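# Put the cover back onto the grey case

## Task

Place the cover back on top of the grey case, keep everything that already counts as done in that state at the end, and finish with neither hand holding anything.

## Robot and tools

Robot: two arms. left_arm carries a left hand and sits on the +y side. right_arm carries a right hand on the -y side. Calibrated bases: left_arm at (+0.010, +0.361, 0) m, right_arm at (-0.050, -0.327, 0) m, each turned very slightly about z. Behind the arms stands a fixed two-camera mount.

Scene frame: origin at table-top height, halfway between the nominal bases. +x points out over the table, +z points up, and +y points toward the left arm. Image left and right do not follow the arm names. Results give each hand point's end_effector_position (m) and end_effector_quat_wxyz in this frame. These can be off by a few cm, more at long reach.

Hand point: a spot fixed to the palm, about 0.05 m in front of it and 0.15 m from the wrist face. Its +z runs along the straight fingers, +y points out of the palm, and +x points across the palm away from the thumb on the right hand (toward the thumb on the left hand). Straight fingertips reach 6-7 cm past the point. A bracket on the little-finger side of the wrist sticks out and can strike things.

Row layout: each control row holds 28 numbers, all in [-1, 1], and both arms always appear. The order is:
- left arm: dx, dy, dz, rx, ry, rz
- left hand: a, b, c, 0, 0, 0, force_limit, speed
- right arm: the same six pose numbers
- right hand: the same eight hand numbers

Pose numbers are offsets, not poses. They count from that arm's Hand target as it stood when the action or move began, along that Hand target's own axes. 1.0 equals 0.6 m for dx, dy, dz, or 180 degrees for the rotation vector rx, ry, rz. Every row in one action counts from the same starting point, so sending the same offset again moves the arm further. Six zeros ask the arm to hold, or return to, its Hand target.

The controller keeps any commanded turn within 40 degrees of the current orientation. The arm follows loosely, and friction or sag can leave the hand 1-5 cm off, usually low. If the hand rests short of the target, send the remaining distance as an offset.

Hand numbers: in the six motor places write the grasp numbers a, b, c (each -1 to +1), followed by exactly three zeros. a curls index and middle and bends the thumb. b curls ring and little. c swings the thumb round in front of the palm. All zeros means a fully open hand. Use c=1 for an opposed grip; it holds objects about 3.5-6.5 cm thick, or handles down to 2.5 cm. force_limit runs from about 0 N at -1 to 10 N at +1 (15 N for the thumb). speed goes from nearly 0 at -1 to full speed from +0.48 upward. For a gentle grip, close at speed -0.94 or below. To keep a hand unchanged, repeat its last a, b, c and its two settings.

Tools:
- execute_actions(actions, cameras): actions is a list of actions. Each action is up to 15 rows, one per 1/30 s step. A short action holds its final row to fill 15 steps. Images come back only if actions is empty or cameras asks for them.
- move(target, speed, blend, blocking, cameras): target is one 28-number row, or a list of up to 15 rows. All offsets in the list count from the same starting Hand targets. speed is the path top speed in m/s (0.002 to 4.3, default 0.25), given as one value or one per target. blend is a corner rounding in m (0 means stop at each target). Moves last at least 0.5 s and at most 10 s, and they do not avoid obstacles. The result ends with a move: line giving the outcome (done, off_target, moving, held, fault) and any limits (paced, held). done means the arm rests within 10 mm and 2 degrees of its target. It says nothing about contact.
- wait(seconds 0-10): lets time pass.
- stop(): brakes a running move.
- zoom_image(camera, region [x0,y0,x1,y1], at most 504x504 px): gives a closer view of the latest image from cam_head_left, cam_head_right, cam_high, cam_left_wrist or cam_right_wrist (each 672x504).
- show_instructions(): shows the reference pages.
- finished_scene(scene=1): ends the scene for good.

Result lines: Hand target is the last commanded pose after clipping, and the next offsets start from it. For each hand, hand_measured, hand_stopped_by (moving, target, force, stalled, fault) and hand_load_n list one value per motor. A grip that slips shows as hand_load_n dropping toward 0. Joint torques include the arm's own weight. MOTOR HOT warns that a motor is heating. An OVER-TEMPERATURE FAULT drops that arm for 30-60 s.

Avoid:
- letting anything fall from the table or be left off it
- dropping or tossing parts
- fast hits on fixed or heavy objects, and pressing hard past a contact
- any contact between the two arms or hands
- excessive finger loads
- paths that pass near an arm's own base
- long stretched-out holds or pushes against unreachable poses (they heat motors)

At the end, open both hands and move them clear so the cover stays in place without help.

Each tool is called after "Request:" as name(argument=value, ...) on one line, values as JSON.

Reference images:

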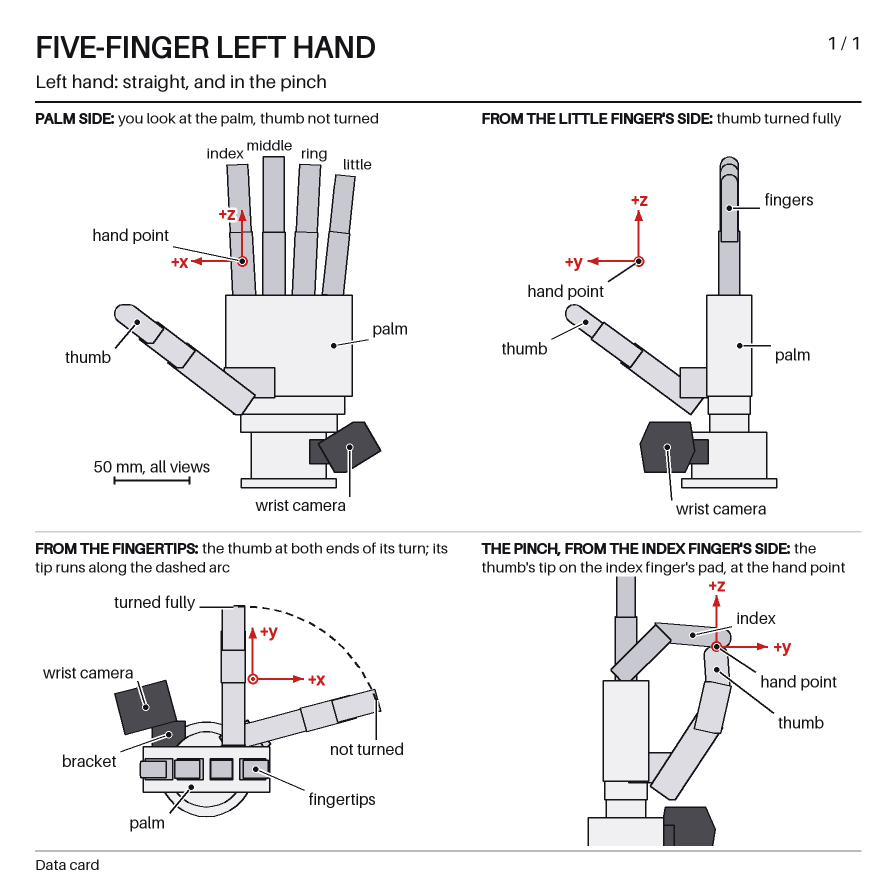

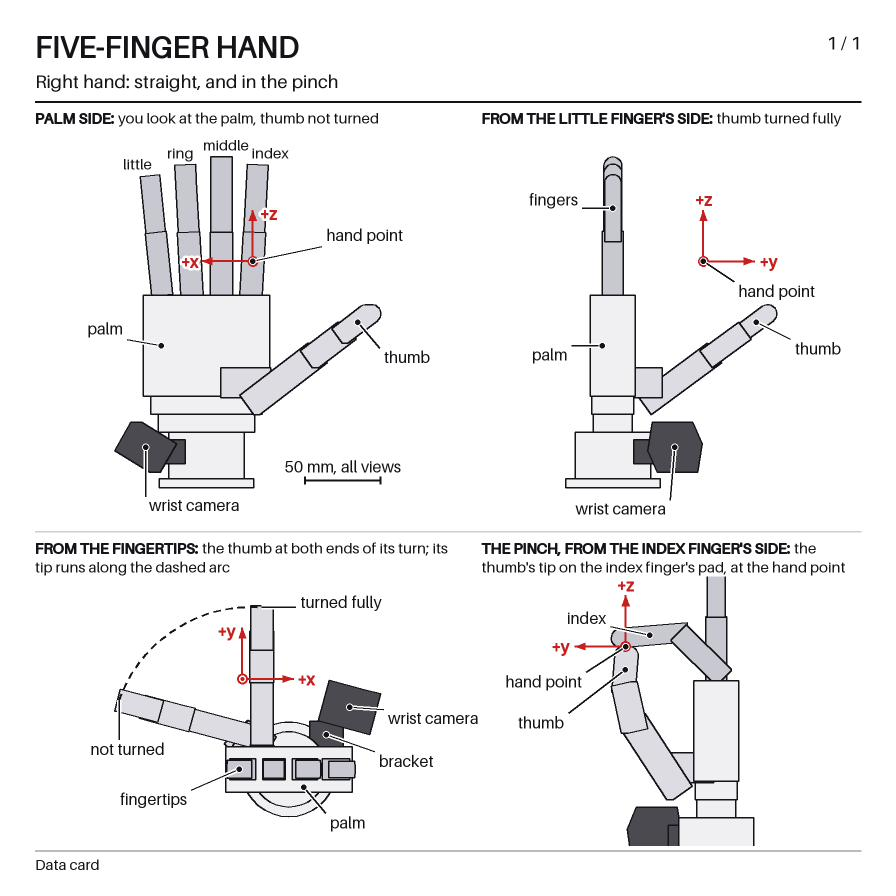

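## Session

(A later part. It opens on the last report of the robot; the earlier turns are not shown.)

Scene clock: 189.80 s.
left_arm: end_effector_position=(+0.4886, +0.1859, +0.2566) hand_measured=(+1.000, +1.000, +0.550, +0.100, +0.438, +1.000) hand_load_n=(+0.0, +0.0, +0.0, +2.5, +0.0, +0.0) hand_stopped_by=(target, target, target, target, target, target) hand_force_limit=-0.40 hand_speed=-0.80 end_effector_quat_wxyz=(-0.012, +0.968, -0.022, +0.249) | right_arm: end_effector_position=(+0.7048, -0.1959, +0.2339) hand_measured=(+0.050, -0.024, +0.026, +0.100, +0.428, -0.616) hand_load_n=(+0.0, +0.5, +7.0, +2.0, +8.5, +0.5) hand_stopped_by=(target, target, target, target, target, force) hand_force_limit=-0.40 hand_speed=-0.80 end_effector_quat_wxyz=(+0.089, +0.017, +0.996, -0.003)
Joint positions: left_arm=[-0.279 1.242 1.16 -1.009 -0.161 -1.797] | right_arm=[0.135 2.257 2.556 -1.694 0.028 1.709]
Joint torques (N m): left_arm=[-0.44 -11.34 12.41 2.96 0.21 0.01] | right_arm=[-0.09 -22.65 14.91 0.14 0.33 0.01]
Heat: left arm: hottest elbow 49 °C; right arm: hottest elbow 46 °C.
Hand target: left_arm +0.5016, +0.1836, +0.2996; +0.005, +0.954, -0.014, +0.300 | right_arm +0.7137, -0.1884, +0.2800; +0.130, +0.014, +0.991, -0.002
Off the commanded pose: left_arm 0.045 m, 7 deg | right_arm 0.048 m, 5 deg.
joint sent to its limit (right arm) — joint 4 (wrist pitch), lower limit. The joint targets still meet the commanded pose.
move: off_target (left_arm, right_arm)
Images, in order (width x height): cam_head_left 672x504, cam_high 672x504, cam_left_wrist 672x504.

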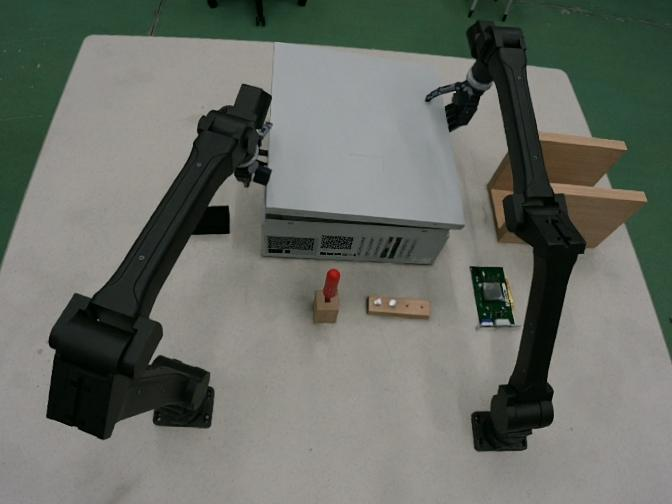

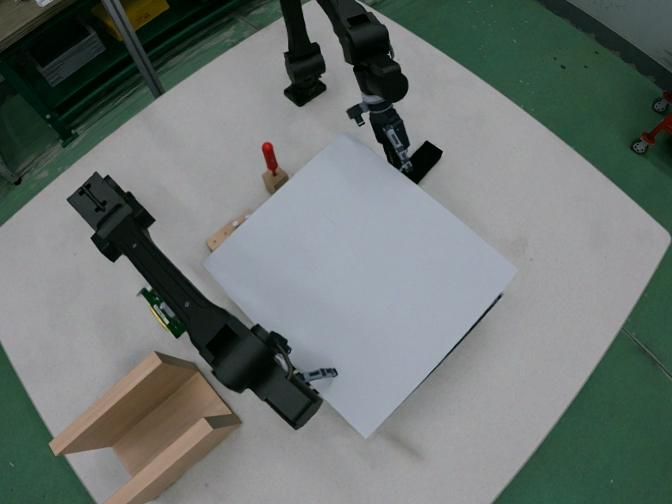

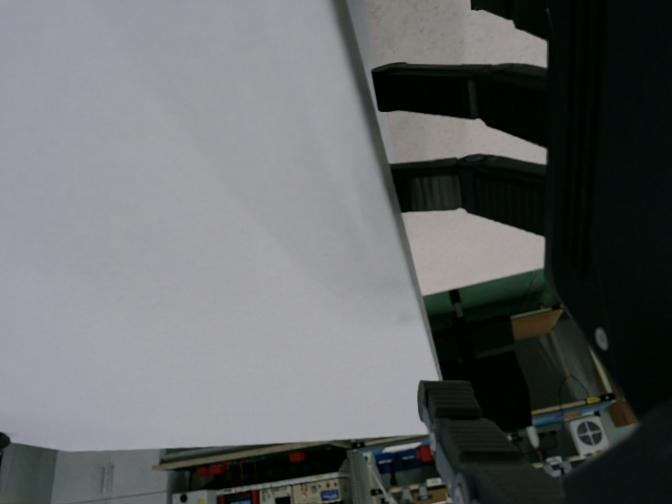

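Request:
execute_actions(actions=[], cameras=["all"])

Scene clock: 191.77 s.
left_arm: end_effector_position=(+0.4886, +0.1859, +0.2566) hand_measured=(+1.000, +1.000, +0.550, +0.100, +0.438, +1.000) hand_load_n=(+0.0, +0.0, +0.0, +2.5, -0.5, +0.0) hand_stopped_by=(target, target, target, target, target, target) hand_force_limit=-0.40 hand_speed=-0.80 end_effector_quat_wxyz=(-0.012, +0.968, -0.022, +0.249) | right_arm: end_effector_position=(+0.7048, -0.1959, +0.2339) hand_measured=(+0.050, -0.024, +0.026, +0.100, +0.428, -0.616) hand_load_n=(+0.0, +0.5, +6.5, +2.5, +8.5, +0.5) hand_stopped_by=(target, target, target, target, target, force) hand_force_limit=-0.40 hand_speed=-0.80 end_effector_quat_wxyz=(+0.089, +0.017, +0.996, -0.003)
Joint positions: left_arm=[-0.279 1.242 1.16 -1.009 -0.161 -1.797] | right_arm=[0.135 2.257 2.556 -1.694 0.028 1.709]
Joint velocities: within noise
Joint torques (N m): left_arm=[0.85 -11.22 12.6 2.88 0.19 0.02] | right_arm=[-0.03 -22.71 14.9 0.14 0.33 0.02]
Heat: left arm: hottest elbow 49 °C; right arm: hottest elbow 46 °C.
Hand target: left_arm +0.5016, +0.1836, +0.2996; +0.005, +0.954, -0.014, +0.300 | right_arm +0.7137, -0.1884, +0.2800; +0.130, +0.014, +0.991, -0.002
Off the commanded pose: left_arm 0.045 m, 7 deg | right_arm 0.048 m, 5 deg.

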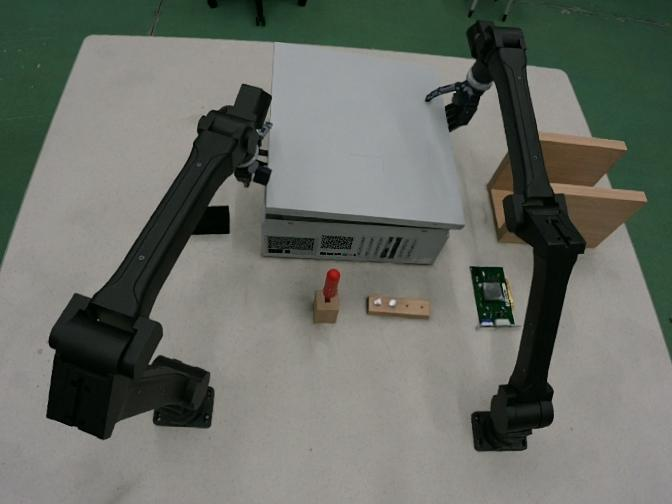

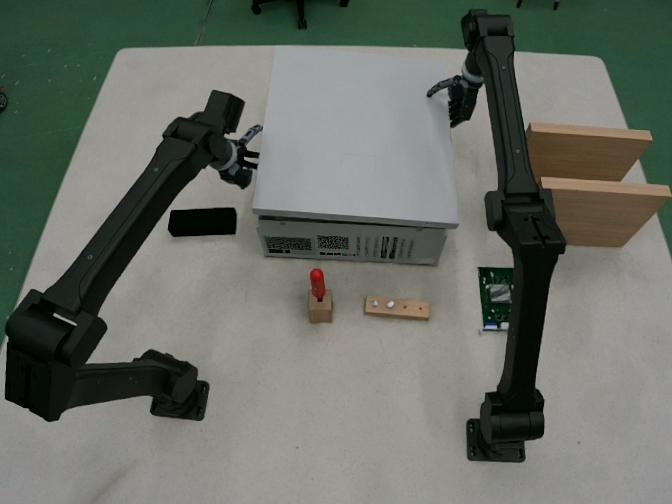

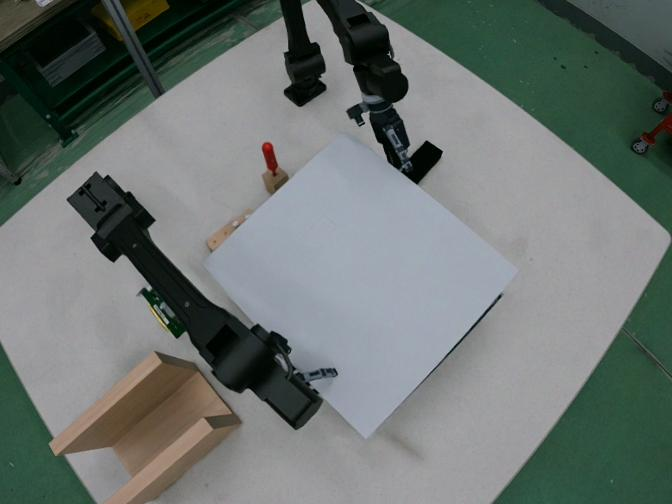

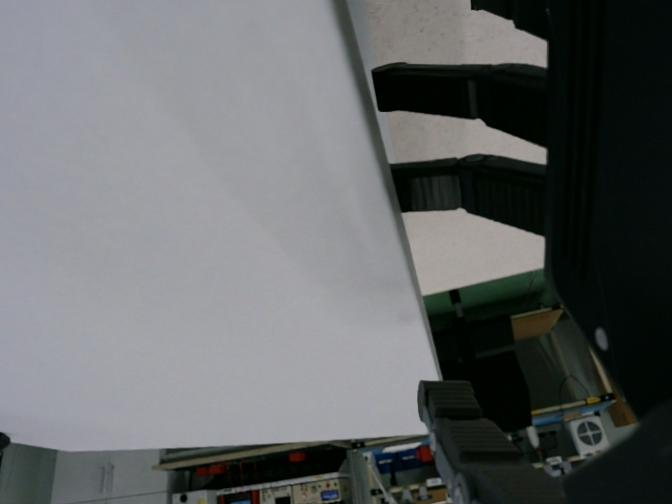

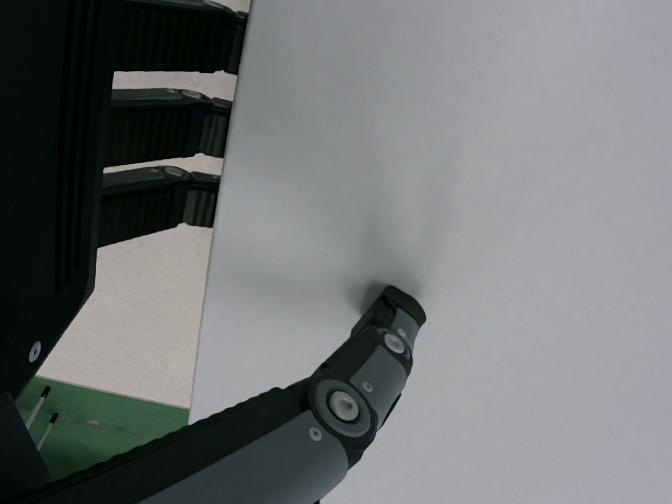

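Request:
zoom_image(camera="cam_high", region=[300, 100, 400, 175])

Request:
zoom_image(camera="cam_high", region=[460, 230, 560, 305])

Request:
zoom_image(camera="cam_high", region=[160, 225, 260, 300])

Request:
zoom_image(camera="cam_high", region=[310, 390, 410, 465])

Scaled by 5.040 from the camera's 672x504 image, which has a finer 960x720 frame.

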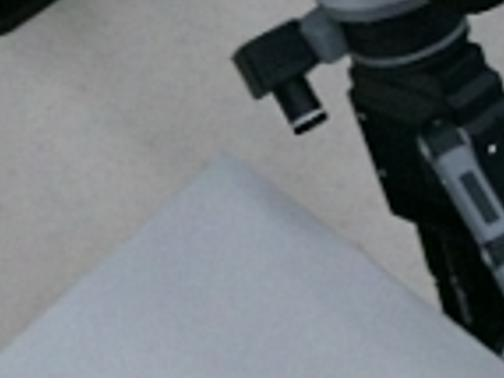

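Scaled by 5.040 from the camera's 672x504 image, which has a finer 960x720 frame.

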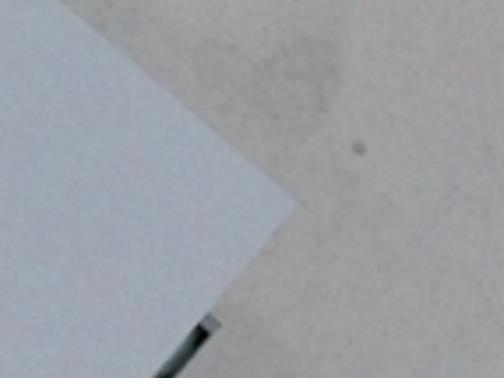

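Scaled by 5.040 from the camera's 672x504 image, which has a finer 960x720 frame.

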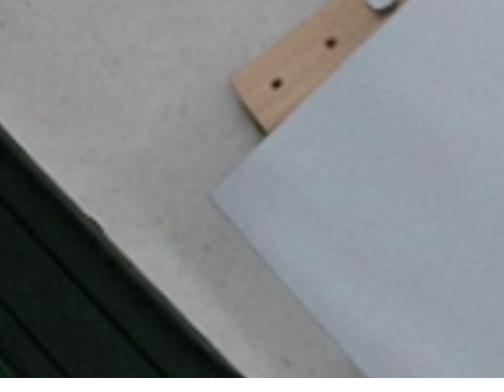

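Scaled by 5.040 from the camera's 672x504 image, which has a finer 960x720 frame.

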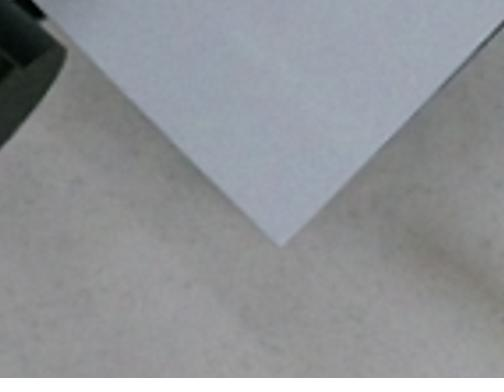

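Request:
move(target=[0.0147,-0.0144,0.0408,-0.00478,0,0.00683,0.35,-1,0,0,0,0,-0.4,-0.8,-0.0178,0.0256,0.0048,0.00216,0,0.00805,0.5,0.5,1,0,0,0,-0.4,-0.8], speed=0.05, cameras=["cam_high","cam_left_wrist","cam_head_left"])

Scene clock: 197.40 s.
left_arm: end_effector_position=(+0.5064, +0.1973, +0.2501) hand_measured=(+1.000, +1.000, +0.550, +0.100, +0.438, +1.000) hand_load_n=(+0.0, +0.0, +0.0, +2.5, +0.0, +0.0) hand_stopped_by=(target, target, target, target, target, target) hand_force_limit=-0.40 hand_speed=-0.80 end_effector_quat_wxyz=(-0.006, +0.966, -0.029, +0.256) | right_arm: end_effector_position=(+0.7172, -0.1872, +0.2307) hand_measured=(+0.050, -0.024, +0.026, +0.100, +0.428, -0.616) hand_load_n=(+0.5, +0.0, +6.5, +3.0, +9.0, -0.5) hand_stopped_by=(target, target, target, target, target, force) hand_force_limit=-0.40 hand_speed=-0.80 end_effector_quat_wxyz=(+0.098, +0.029, +0.995, -0.006)
Joint positions: left_arm=[-0.229 1.271 1.16 -0.956 -0.124 -1.74] | right_arm=[0.149 2.297 2.615 -1.696 0.04 1.746]
Joint torques (N m): left_arm=[-0.21 -10.34 12.62 3.06 0.44 -0.02] | right_arm=[0.5 -23.24 14.72 0.24 0.24 0.13]
Heat: left arm: hottest elbow 49 °C; right arm: hottest elbow 47 °C.
Hand target: left_arm +0.5232, +0.1917, +0.2845; +0.009, +0.953, -0.027, +0.300 | right_arm +0.7251, -0.1732, +0.2798; +0.130, +0.027, +0.991, -0.003
Off the commanded pose: left_arm 0.039 m, 6 deg | right_arm 0.052 m, 4 deg.
joint sent to its limit (right arm) — joint 4 (wrist pitch), lower limit. The joint targets are off in position, not in orientation.
move: off_target (left_arm, right_arm)
Images, in order (width x height): cam_head_left 672x504, cam_high 672x504, cam_left_wrist 672x504.

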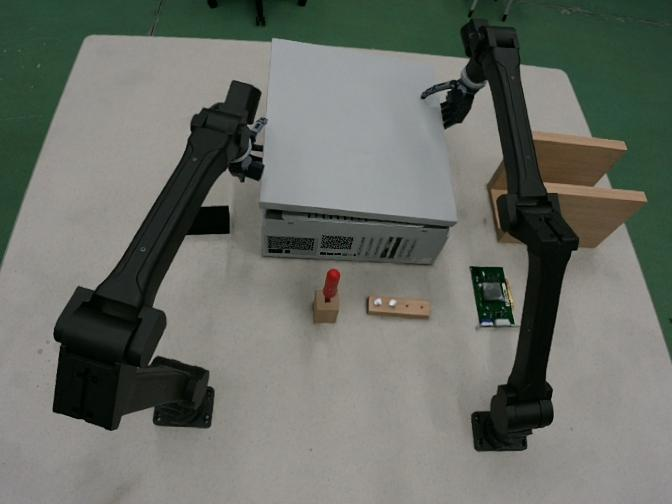

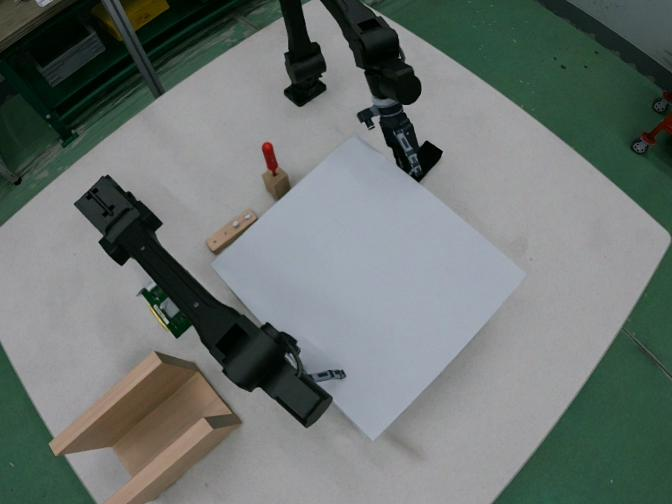

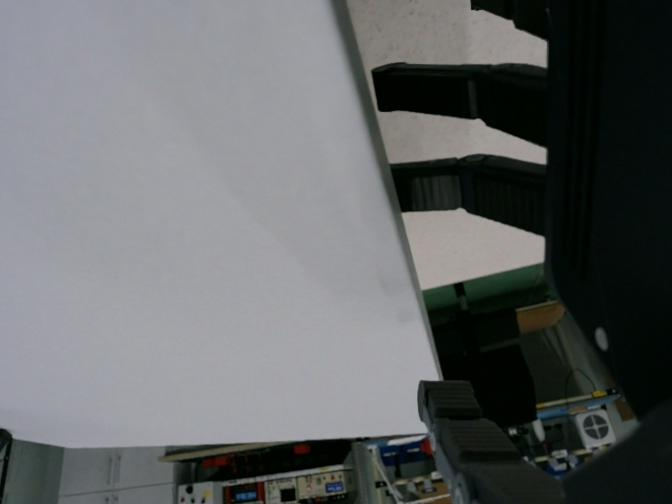

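Request:
zoom_image(camera="cam_high", region=[310, 105, 410, 180])

Request:
zoom_image(camera="cam_high", region=[460, 230, 560, 305])

Request:
zoom_image(camera="cam_high", region=[160, 225, 260, 300])

Request:
zoom_image(camera="cam_high", region=[320, 390, 420, 465])

Scaled by 5.040 from the camera's 672x504 image, which has a finer 960x720 frame.

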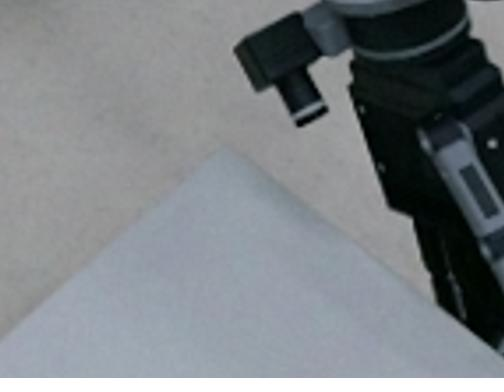

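Scaled by 5.040 from the camera's 672x504 image, which has a finer 960x720 frame.

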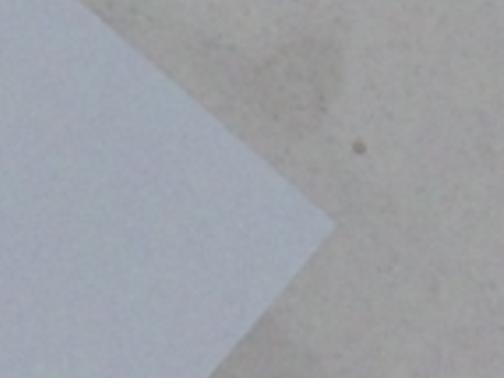

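Scaled by 5.040 from the camera's 672x504 image, which has a finer 960x720 frame.

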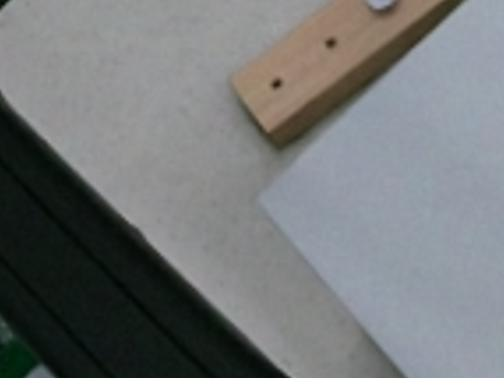

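Scaled by 5.040 from the camera's 672x504 image, which has a finer 960x720 frame.

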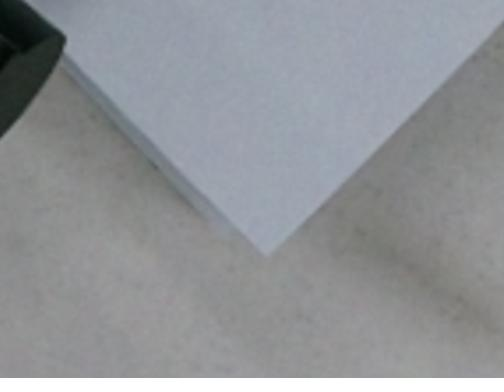

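Request:
zoom_image(camera="cam_head_left", region=[240, 180, 480, 290])

Request:
zoom_image(camera="cam_head_left", region=[240, 20, 480, 200])

Scaled by 2.100 from the camera's 672x504 image, which has a finer 960x720 frame.

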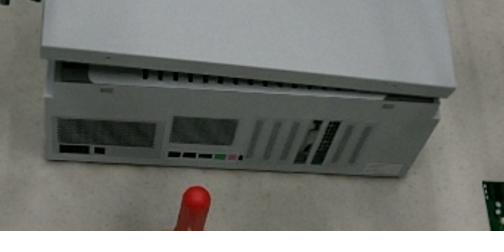

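Scaled by 2.100 from the camera's 672x504 image, which has a finer 960x720 frame.

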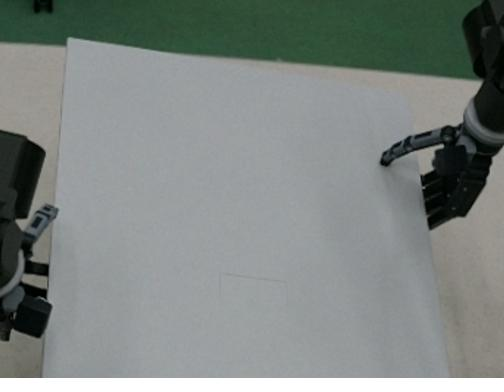

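Request:
zoom_image(camera="cam_head_left", region=[250, 190, 350, 265])

Request:
zoom_image(camera="cam_head_left", region=[370, 200, 470, 275])

Scaled by 5.040 from the camera's 672x504 image, which has a finer 960x720 frame.

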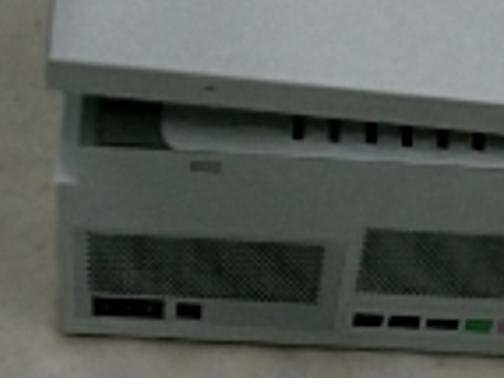

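Scaled by 5.040 from the camera's 672x504 image, which has a finer 960x720 frame.

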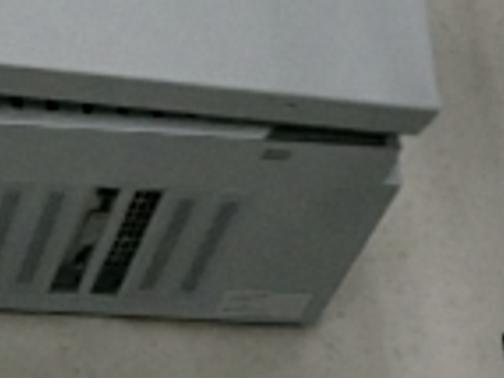

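Request:
move(target=[-0.0142,0.0047,0.0307,-0.00319,0,0.00455,0.35,-1,0,0,0,0,-0.4,-0.8,0.0049,-0.0081,-0.0013,0.00144,0,0.00537,0.5,0.5,1,0,0,0,-0.4,-0.8], speed=0.05, cameras=["cam_high","cam_left_wrist","cam_head_left"])

Scene clock: 205.80 s.
left_arm: end_effector_position=(+0.5104, +0.1960, +0.2354) hand_measured=(+1.000, +1.000, +0.550, +0.100, +0.438, +1.000) hand_load_n=(+0.0, +0.0, +0.0, +2.5, +0.0, +0.0) hand_stopped_by=(target, target, target, target, target, target) hand_force_limit=-0.40 hand_speed=-0.80 end_effector_quat_wxyz=(-0.003, +0.965, -0.034, +0.261) | right_arm: end_effector_position=(+0.7183, -0.1901, +0.2303) hand_measured=(+0.050, -0.024, +0.026, +0.100, +0.428, -0.616) hand_load_n=(+0.0, +0.0, +5.0, +1.0, +4.5, -1.0) hand_stopped_by=(target, target, target, target, target, force) hand_force_limit=-0.40 hand_speed=-0.80 end_effector_quat_wxyz=(+0.099, +0.035, +0.994, -0.011)
Joint positions: left_arm=[-0.226 1.284 1.128 -0.899 -0.117 -1.727] | right_arm=[0.149 2.297 2.615 -1.696 0.053 1.756]
Joint torques (N m): left_arm=[-1.26 -9.99 12.41 3.17 0.58 0.04] | right_arm=[0.26 -24.23 13.18 0.27 -0.12 0.14]
Heat: left arm: hottest elbow 49 °C; right arm: hottest elbow 47 °C.
Hand target: left_arm +0.5265, +0.1886, +0.2648; +0.012, +0.953, -0.035, +0.300 | right_arm +0.7218, -0.1779, +0.2798; +0.130, +0.036, +0.991, -0.004
Off the commanded pose: left_arm 0.034 m, 5 deg | right_arm 0.051 m, 4 deg.
joint sent to its limit (right arm) — joint 4 (wrist pitch), lower limit. The joint targets still meet the commanded pose.
move: off_target (left_arm, right_arm)
Images, in order (width x height): cam_head_left 672x504, cam_high 672x504, cam_left_wrist 672x504.

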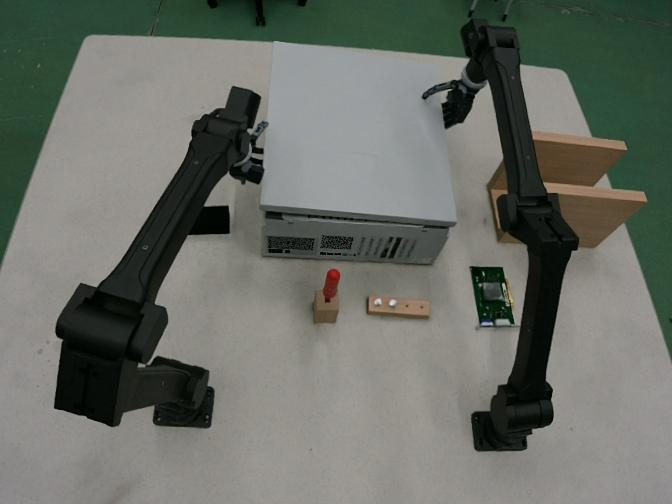

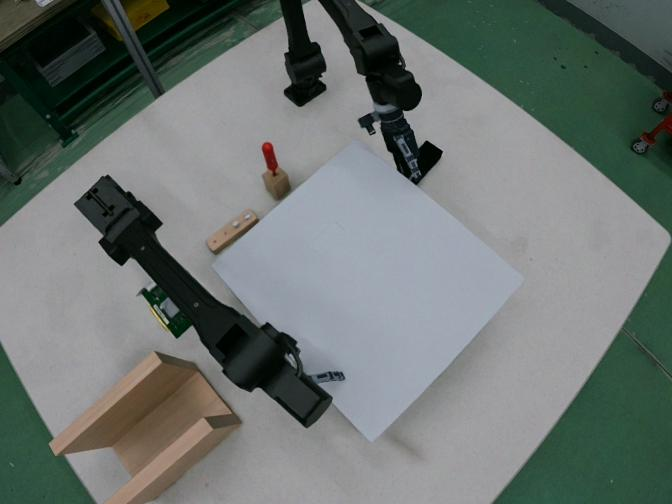

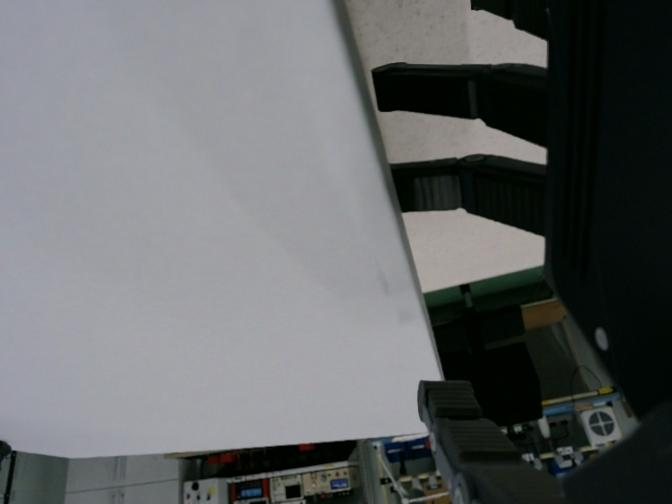

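Request:
zoom_image(camera="cam_high", region=[310, 105, 410, 180])

Request:
zoom_image(camera="cam_high", region=[460, 230, 560, 305])

Request:
zoom_image(camera="cam_high", region=[160, 225, 260, 300])

Request:
zoom_image(camera="cam_high", region=[320, 390, 420, 465])

Request:
zoom_image(camera="cam_head_left", region=[250, 190, 350, 265])

Request:
zoom_image(camera="cam_head_left", region=[370, 200, 470, 275])

Scaled by 5.040 from the camera's 672x504 image, which has a finer 960x720 frame.

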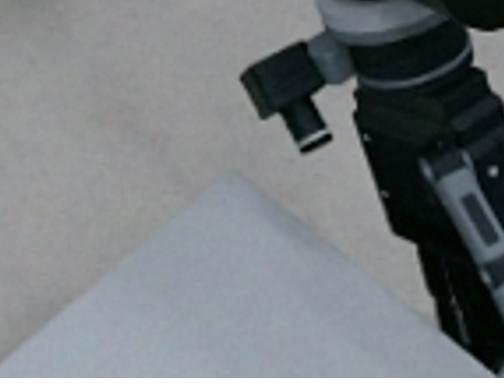

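Scaled by 5.040 from the camera's 672x504 image, which has a finer 960x720 frame.

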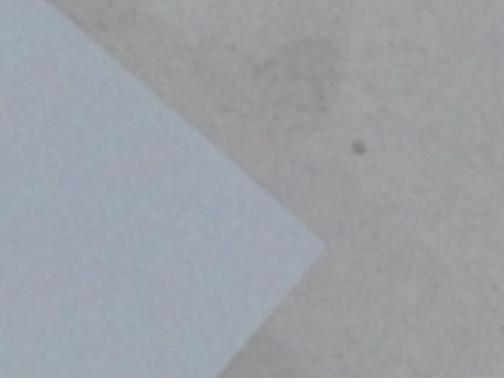

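Scaled by 5.040 from the camera's 672x504 image, which has a finer 960x720 frame.

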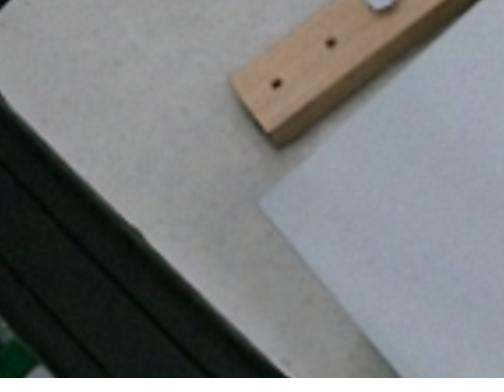

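Scaled by 5.040 from the camera's 672x504 image, which has a finer 960x720 frame.

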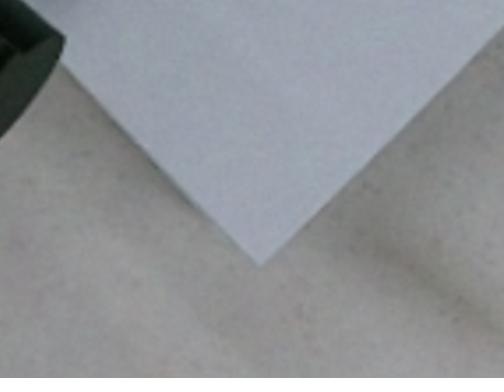

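Scaled by 5.040 from the camera's 672x504 image, which has a finer 960x720 frame.

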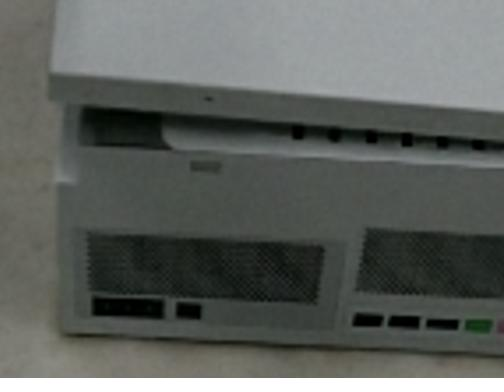

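Scaled by 5.040 from the camera's 672x504 image, which has a finer 960x720 frame.

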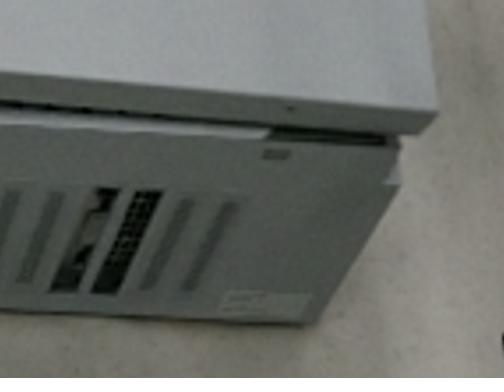

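Request:
move(target=[-0.0205,-0.0001,0.0304,-0.00223,0,0.00319,0.35,-1,0,0,0,0,-0.4,-0.8,0.0067,-0.0042,-0.0018,0.00101,0,0.00376,0.5,0.5,1,0,0,0,-0.4,-0.8], speed=0.05, cameras=["all"])

Scene clock: 209.40 s.
left_arm: end_effector_position=(+0.5111, +0.1955, +0.2157) hand_measured=(+1.000, +1.000, +0.550, +0.100, +0.438, +1.000) hand_load_n=(+0.0, +0.0, +0.0, +2.5, +0.0, +0.0) hand_stopped_by=(target, target, target, target, target, target) hand_force_limit=-0.40 hand_speed=-0.80 end_effector_quat_wxyz=(+0.000, +0.964, -0.040, +0.263) | right_arm: end_effector_position=(+0.7188, -0.1918, +0.2300) hand_measured=(+0.050, -0.024, +0.026, +0.100, +0.426, -0.616) hand_load_n=(+0.0, +0.0, +2.5, +0.0, +0.0, +0.0) hand_stopped_by=(target, target, target, target, target, force) hand_force_limit=-0.40 hand_speed=-0.80 end_effector_quat_wxyz=(+0.099, +0.042, +0.994, -0.014)
Joint positions: left_arm=[-0.222 1.294 1.081 -0.836 -0.107 -1.714] | right_arm=[0.149 2.297 2.615 -1.698 0.059 1.771]
Joint torques (N m): left_arm=[-0.62 -10.4 11.96 2.91 0.55 0.07] | right_arm=[0.26 -25.35 11.4 0.31 -0.22 0.1]
Heat: left arm: hottest elbow 49 °C; right arm: hottest elbow 46 °C.
Hand target: left_arm +0.5269, +0.1887, +0.2426; +0.013, +0.953, -0.041, +0.300 | right_arm +0.7174, -0.1802, +0.2798; +0.130, +0.042, +0.991, -0.005
Off the commanded pose: left_arm 0.032 m, 5 deg | right_arm 0.051 m, 4 deg.
joint sent to its limit (right arm) — joint 4 (wrist pitch), lower limit. The joint targets still meet the commanded pose.
move: off_target (left_arm, right_arm)

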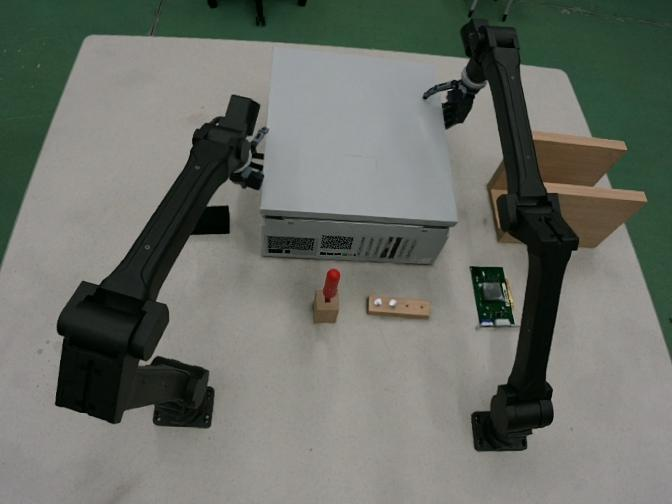

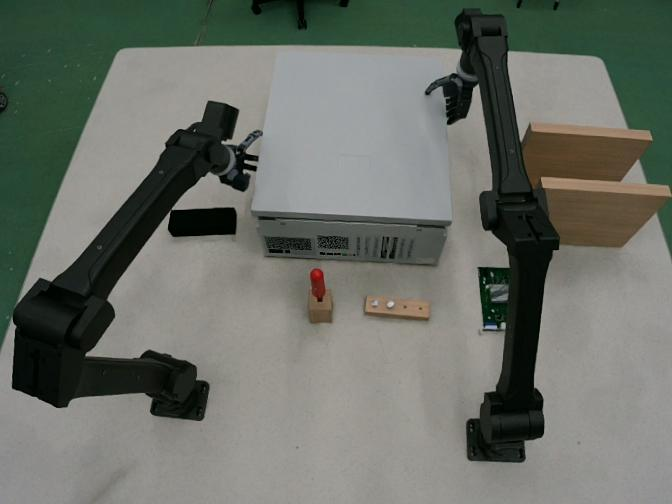

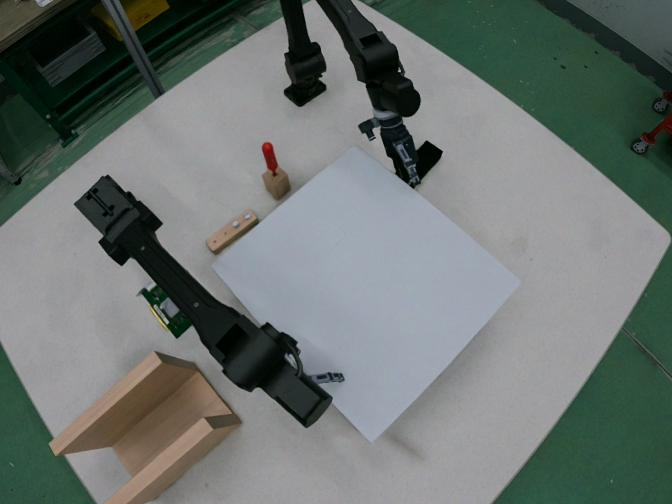

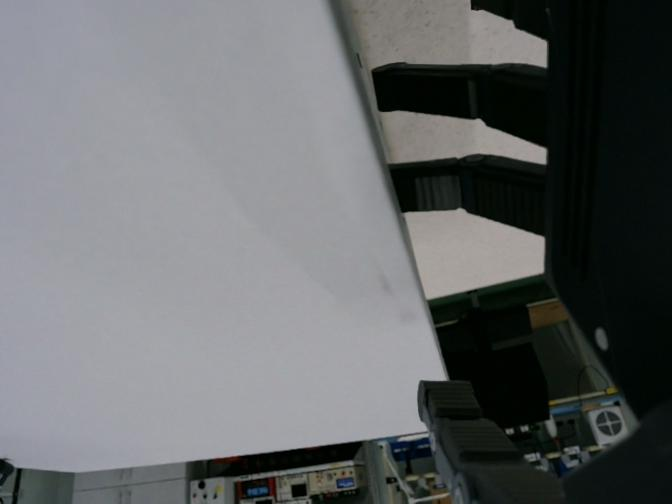

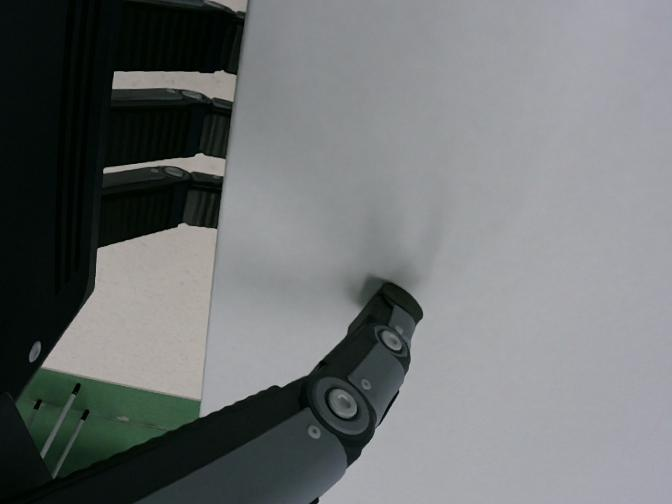

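Request:
zoom_image(camera="cam_head_left", region=[230, 20, 330, 95])

Request:
zoom_image(camera="cam_head_right", region=[380, 30, 480, 105])

Request:
zoom_image(camera="cam_high", region=[460, 230, 560, 305])

Request:
zoom_image(camera="cam_high", region=[320, 390, 420, 465])

Request:
zoom_image(camera="cam_head_left", region=[250, 190, 350, 265])

Request:
zoom_image(camera="cam_head_left", region=[370, 200, 470, 275])

Scaled by 5.040 from the camera's 672x504 image, which has a finer 960x720 frame.

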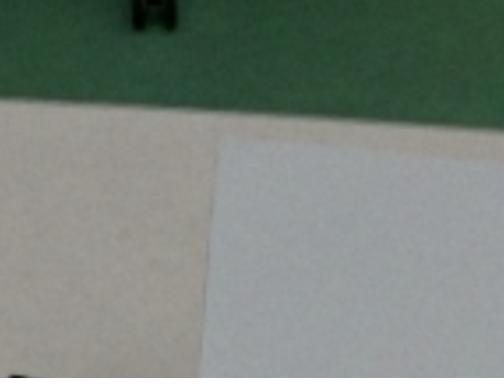

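Scaled by 5.040 from the camera's 672x504 image, which has a finer 960x720 frame.

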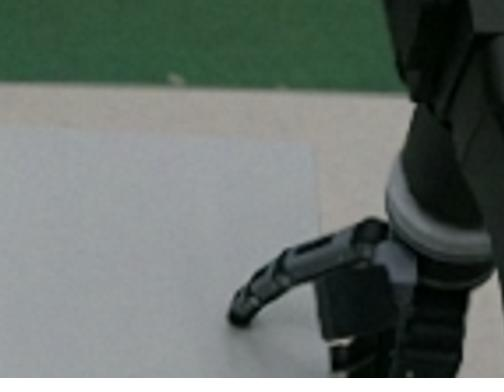

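Scaled by 5.040 from the camera's 672x504 image, which has a finer 960x720 frame.

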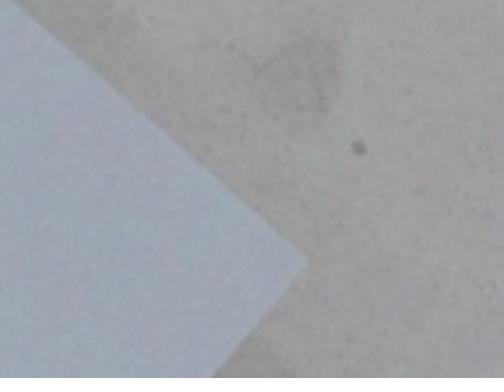

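Scaled by 5.040 from the camera's 672x504 image, which has a finer 960x720 frame.

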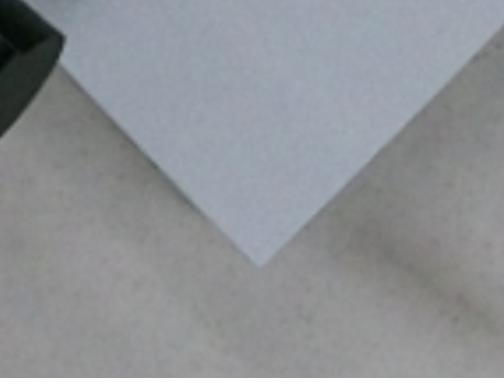

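Scaled by 5.040 from the camera's 672x504 image, which has a finer 960x720 frame.

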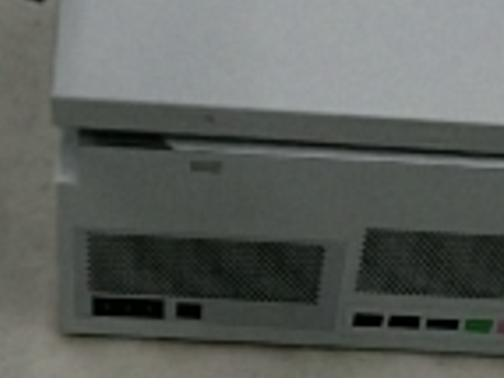

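Scaled by 5.040 from the camera's 672x504 image, which has a finer 960x720 frame.

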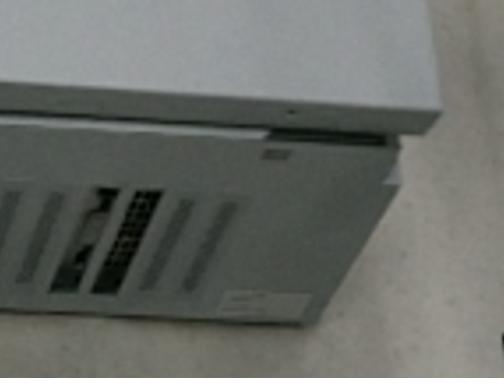

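Request:
move(target=[-0.0098,0.0002,0.0141,-0.0011,0,0.0016,0.35,-1,0,0,0,0,-0.4,-0.8,0.0017,-0.0002,-0.0004,0.0003,0,0.0013,0.5,0.5,1,0,0,0,-0.4,-0.8], speed=0.05, cameras=["cam_left_wrist","cam_head_left"])

Scene clock: 215.90 s.
left_arm: end_effector_position=(+0.5112, +0.1950, +0.2080) hand_measured=(+1.000, +1.000, +0.550, +0.100, +0.438, +1.000) hand_load_n=(+0.0, +0.0, +0.0, +2.0, +0.0, -0.5) hand_stopped_by=(target, target, target, target, target, target) hand_force_limit=-0.40 hand_speed=-0.80 end_effector_quat_wxyz=(+0.002, +0.963, -0.043, +0.265) | right_arm: end_effector_position=(+0.7191, -0.1923, +0.2300) hand_measured=(+0.050, -0.024, +0.026, +0.100, +0.426, -0.616) hand_load_n=(+0.0, +0.0, +2.5, +0.0, +0.0, +0.0) hand_stopped_by=(target, target, target, target, target, force) hand_force_limit=-0.40 hand_speed=-0.80 end_effector_quat_wxyz=(+0.099, +0.044, +0.994, -0.014)
Joint positions: left_arm=[-0.22 1.297 1.061 -0.807 -0.102 -1.707] | right_arm=[0.149 2.297 2.615 -1.698 0.061 1.776]
Joint torques (N m): left_arm=[-0.26 -9.11 11.81 2.92 0.54 0.03] | right_arm=[0.15 -25.47 10.97 0.29 -0.24 0.1]
Heat: left arm: hottest elbow 48 °C; right arm: hottest elbow 45 °C.
Hand target: left_arm +0.5269, +0.1884, +0.2323; +0.014, +0.953, -0.044, +0.300 | right_arm +0.7164, -0.1802, +0.2797; +0.130, +0.044, +0.991, -0.005
Off the commanded pose: left_arm 0.030 m, 4 deg | right_arm 0.051 m, 4 deg.
joint sent to its limit (right arm) — joint 4 (wrist pitch), lower limit. The joint targets still meet the commanded pose.
move: off_target (left_arm, right_arm)
Images, in order (width x height): cam_head_left 672x504, cam_left_wrist 672x504.

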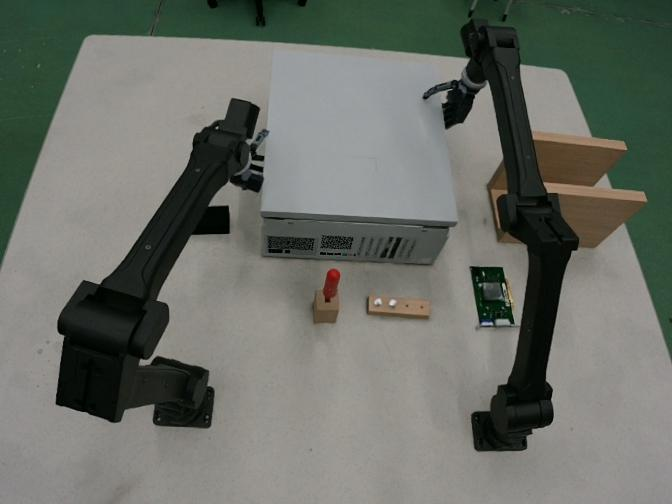

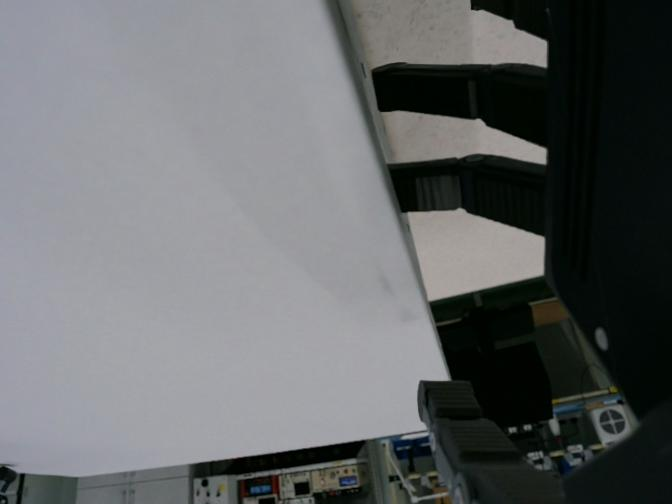

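Request:
move(target=[0,0,0,0,0,0,0.35,-1,0,0,0,0,-0.4,-0.8,0,0,0,0,0,0,0.54,0.5,1,0,0,0,-0.4,-0.9], speed=0.05, cameras=["cam_right_wrist"])

Scene clock: 216.90 s.
left_arm: end_effector_position=(+0.5112, +0.1952, +0.2080) hand_measured=(+1.000, +1.000, +0.550, +0.100, +0.438, +1.000) hand_load_n=(+0.0, +0.0, +0.0, +2.0, +0.0, +0.0) hand_stopped_by=(target, target, target, target, target, target) hand_force_limit=-0.40 hand_speed=-0.80 end_effector_quat_wxyz=(+0.002, +0.963, -0.043, +0.265) | right_arm: end_effector_position=(+0.7193, -0.1927, +0.2300) hand_measured=(+0.054, -0.030, -0.018, +0.036, +0.400, -0.616) hand_load_n=(+0.0, +0.0, +2.0, +3.5, +5.0, -0.5) hand_stopped_by=(target, target, force, force, force, force) hand_force_limit=-0.40 hand_speed=-0.90 end_effector_quat_wxyz=(+0.099, +0.046, +0.994, -0.015)
Joint positions: left_arm=[-0.22 1.297 1.061 -0.807 -0.102 -1.706] | right_arm=[0.149 2.297 2.615 -1.698 0.062 1.778]
Joint torques (N m): left_arm=[-0.09 -9.7 11.75 2.88 0.55 0.06] | right_arm=[0.26 -25.52 10.97 0.31 -0.29 0.08]
Heat: left arm: hottest elbow 48 °C; right arm: hottest elbow 45 °C.
Hand target: left_arm +0.5269, +0.1885, +0.2323; +0.014, +0.953, -0.044, +0.300 | right_arm +0.7164, -0.1802, +0.2797; +0.130, +0.044, +0.991, -0.006
Off the commanded pose: left_arm 0.030 m, 4 deg | right_arm 0.051 m, 4 deg.
joint sent to its limit (right arm) — joint 4 (wrist pitch), lower limit. The joint targets still meet the commanded pose.
move: off_target (left_arm, right_arm)
Images, in order (width x height): cam_right_wrist 672x504.

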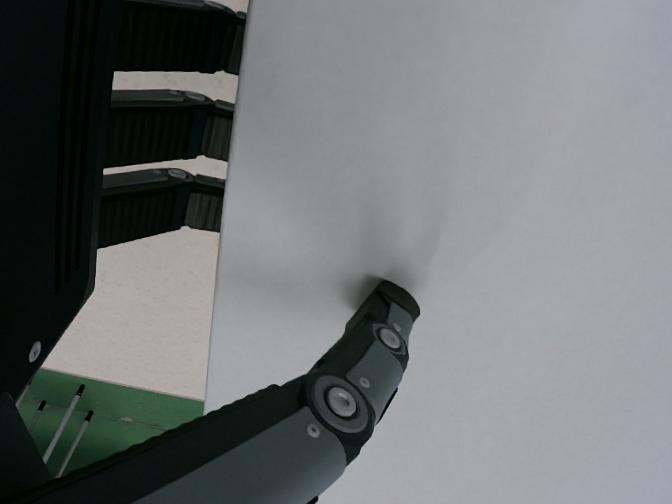

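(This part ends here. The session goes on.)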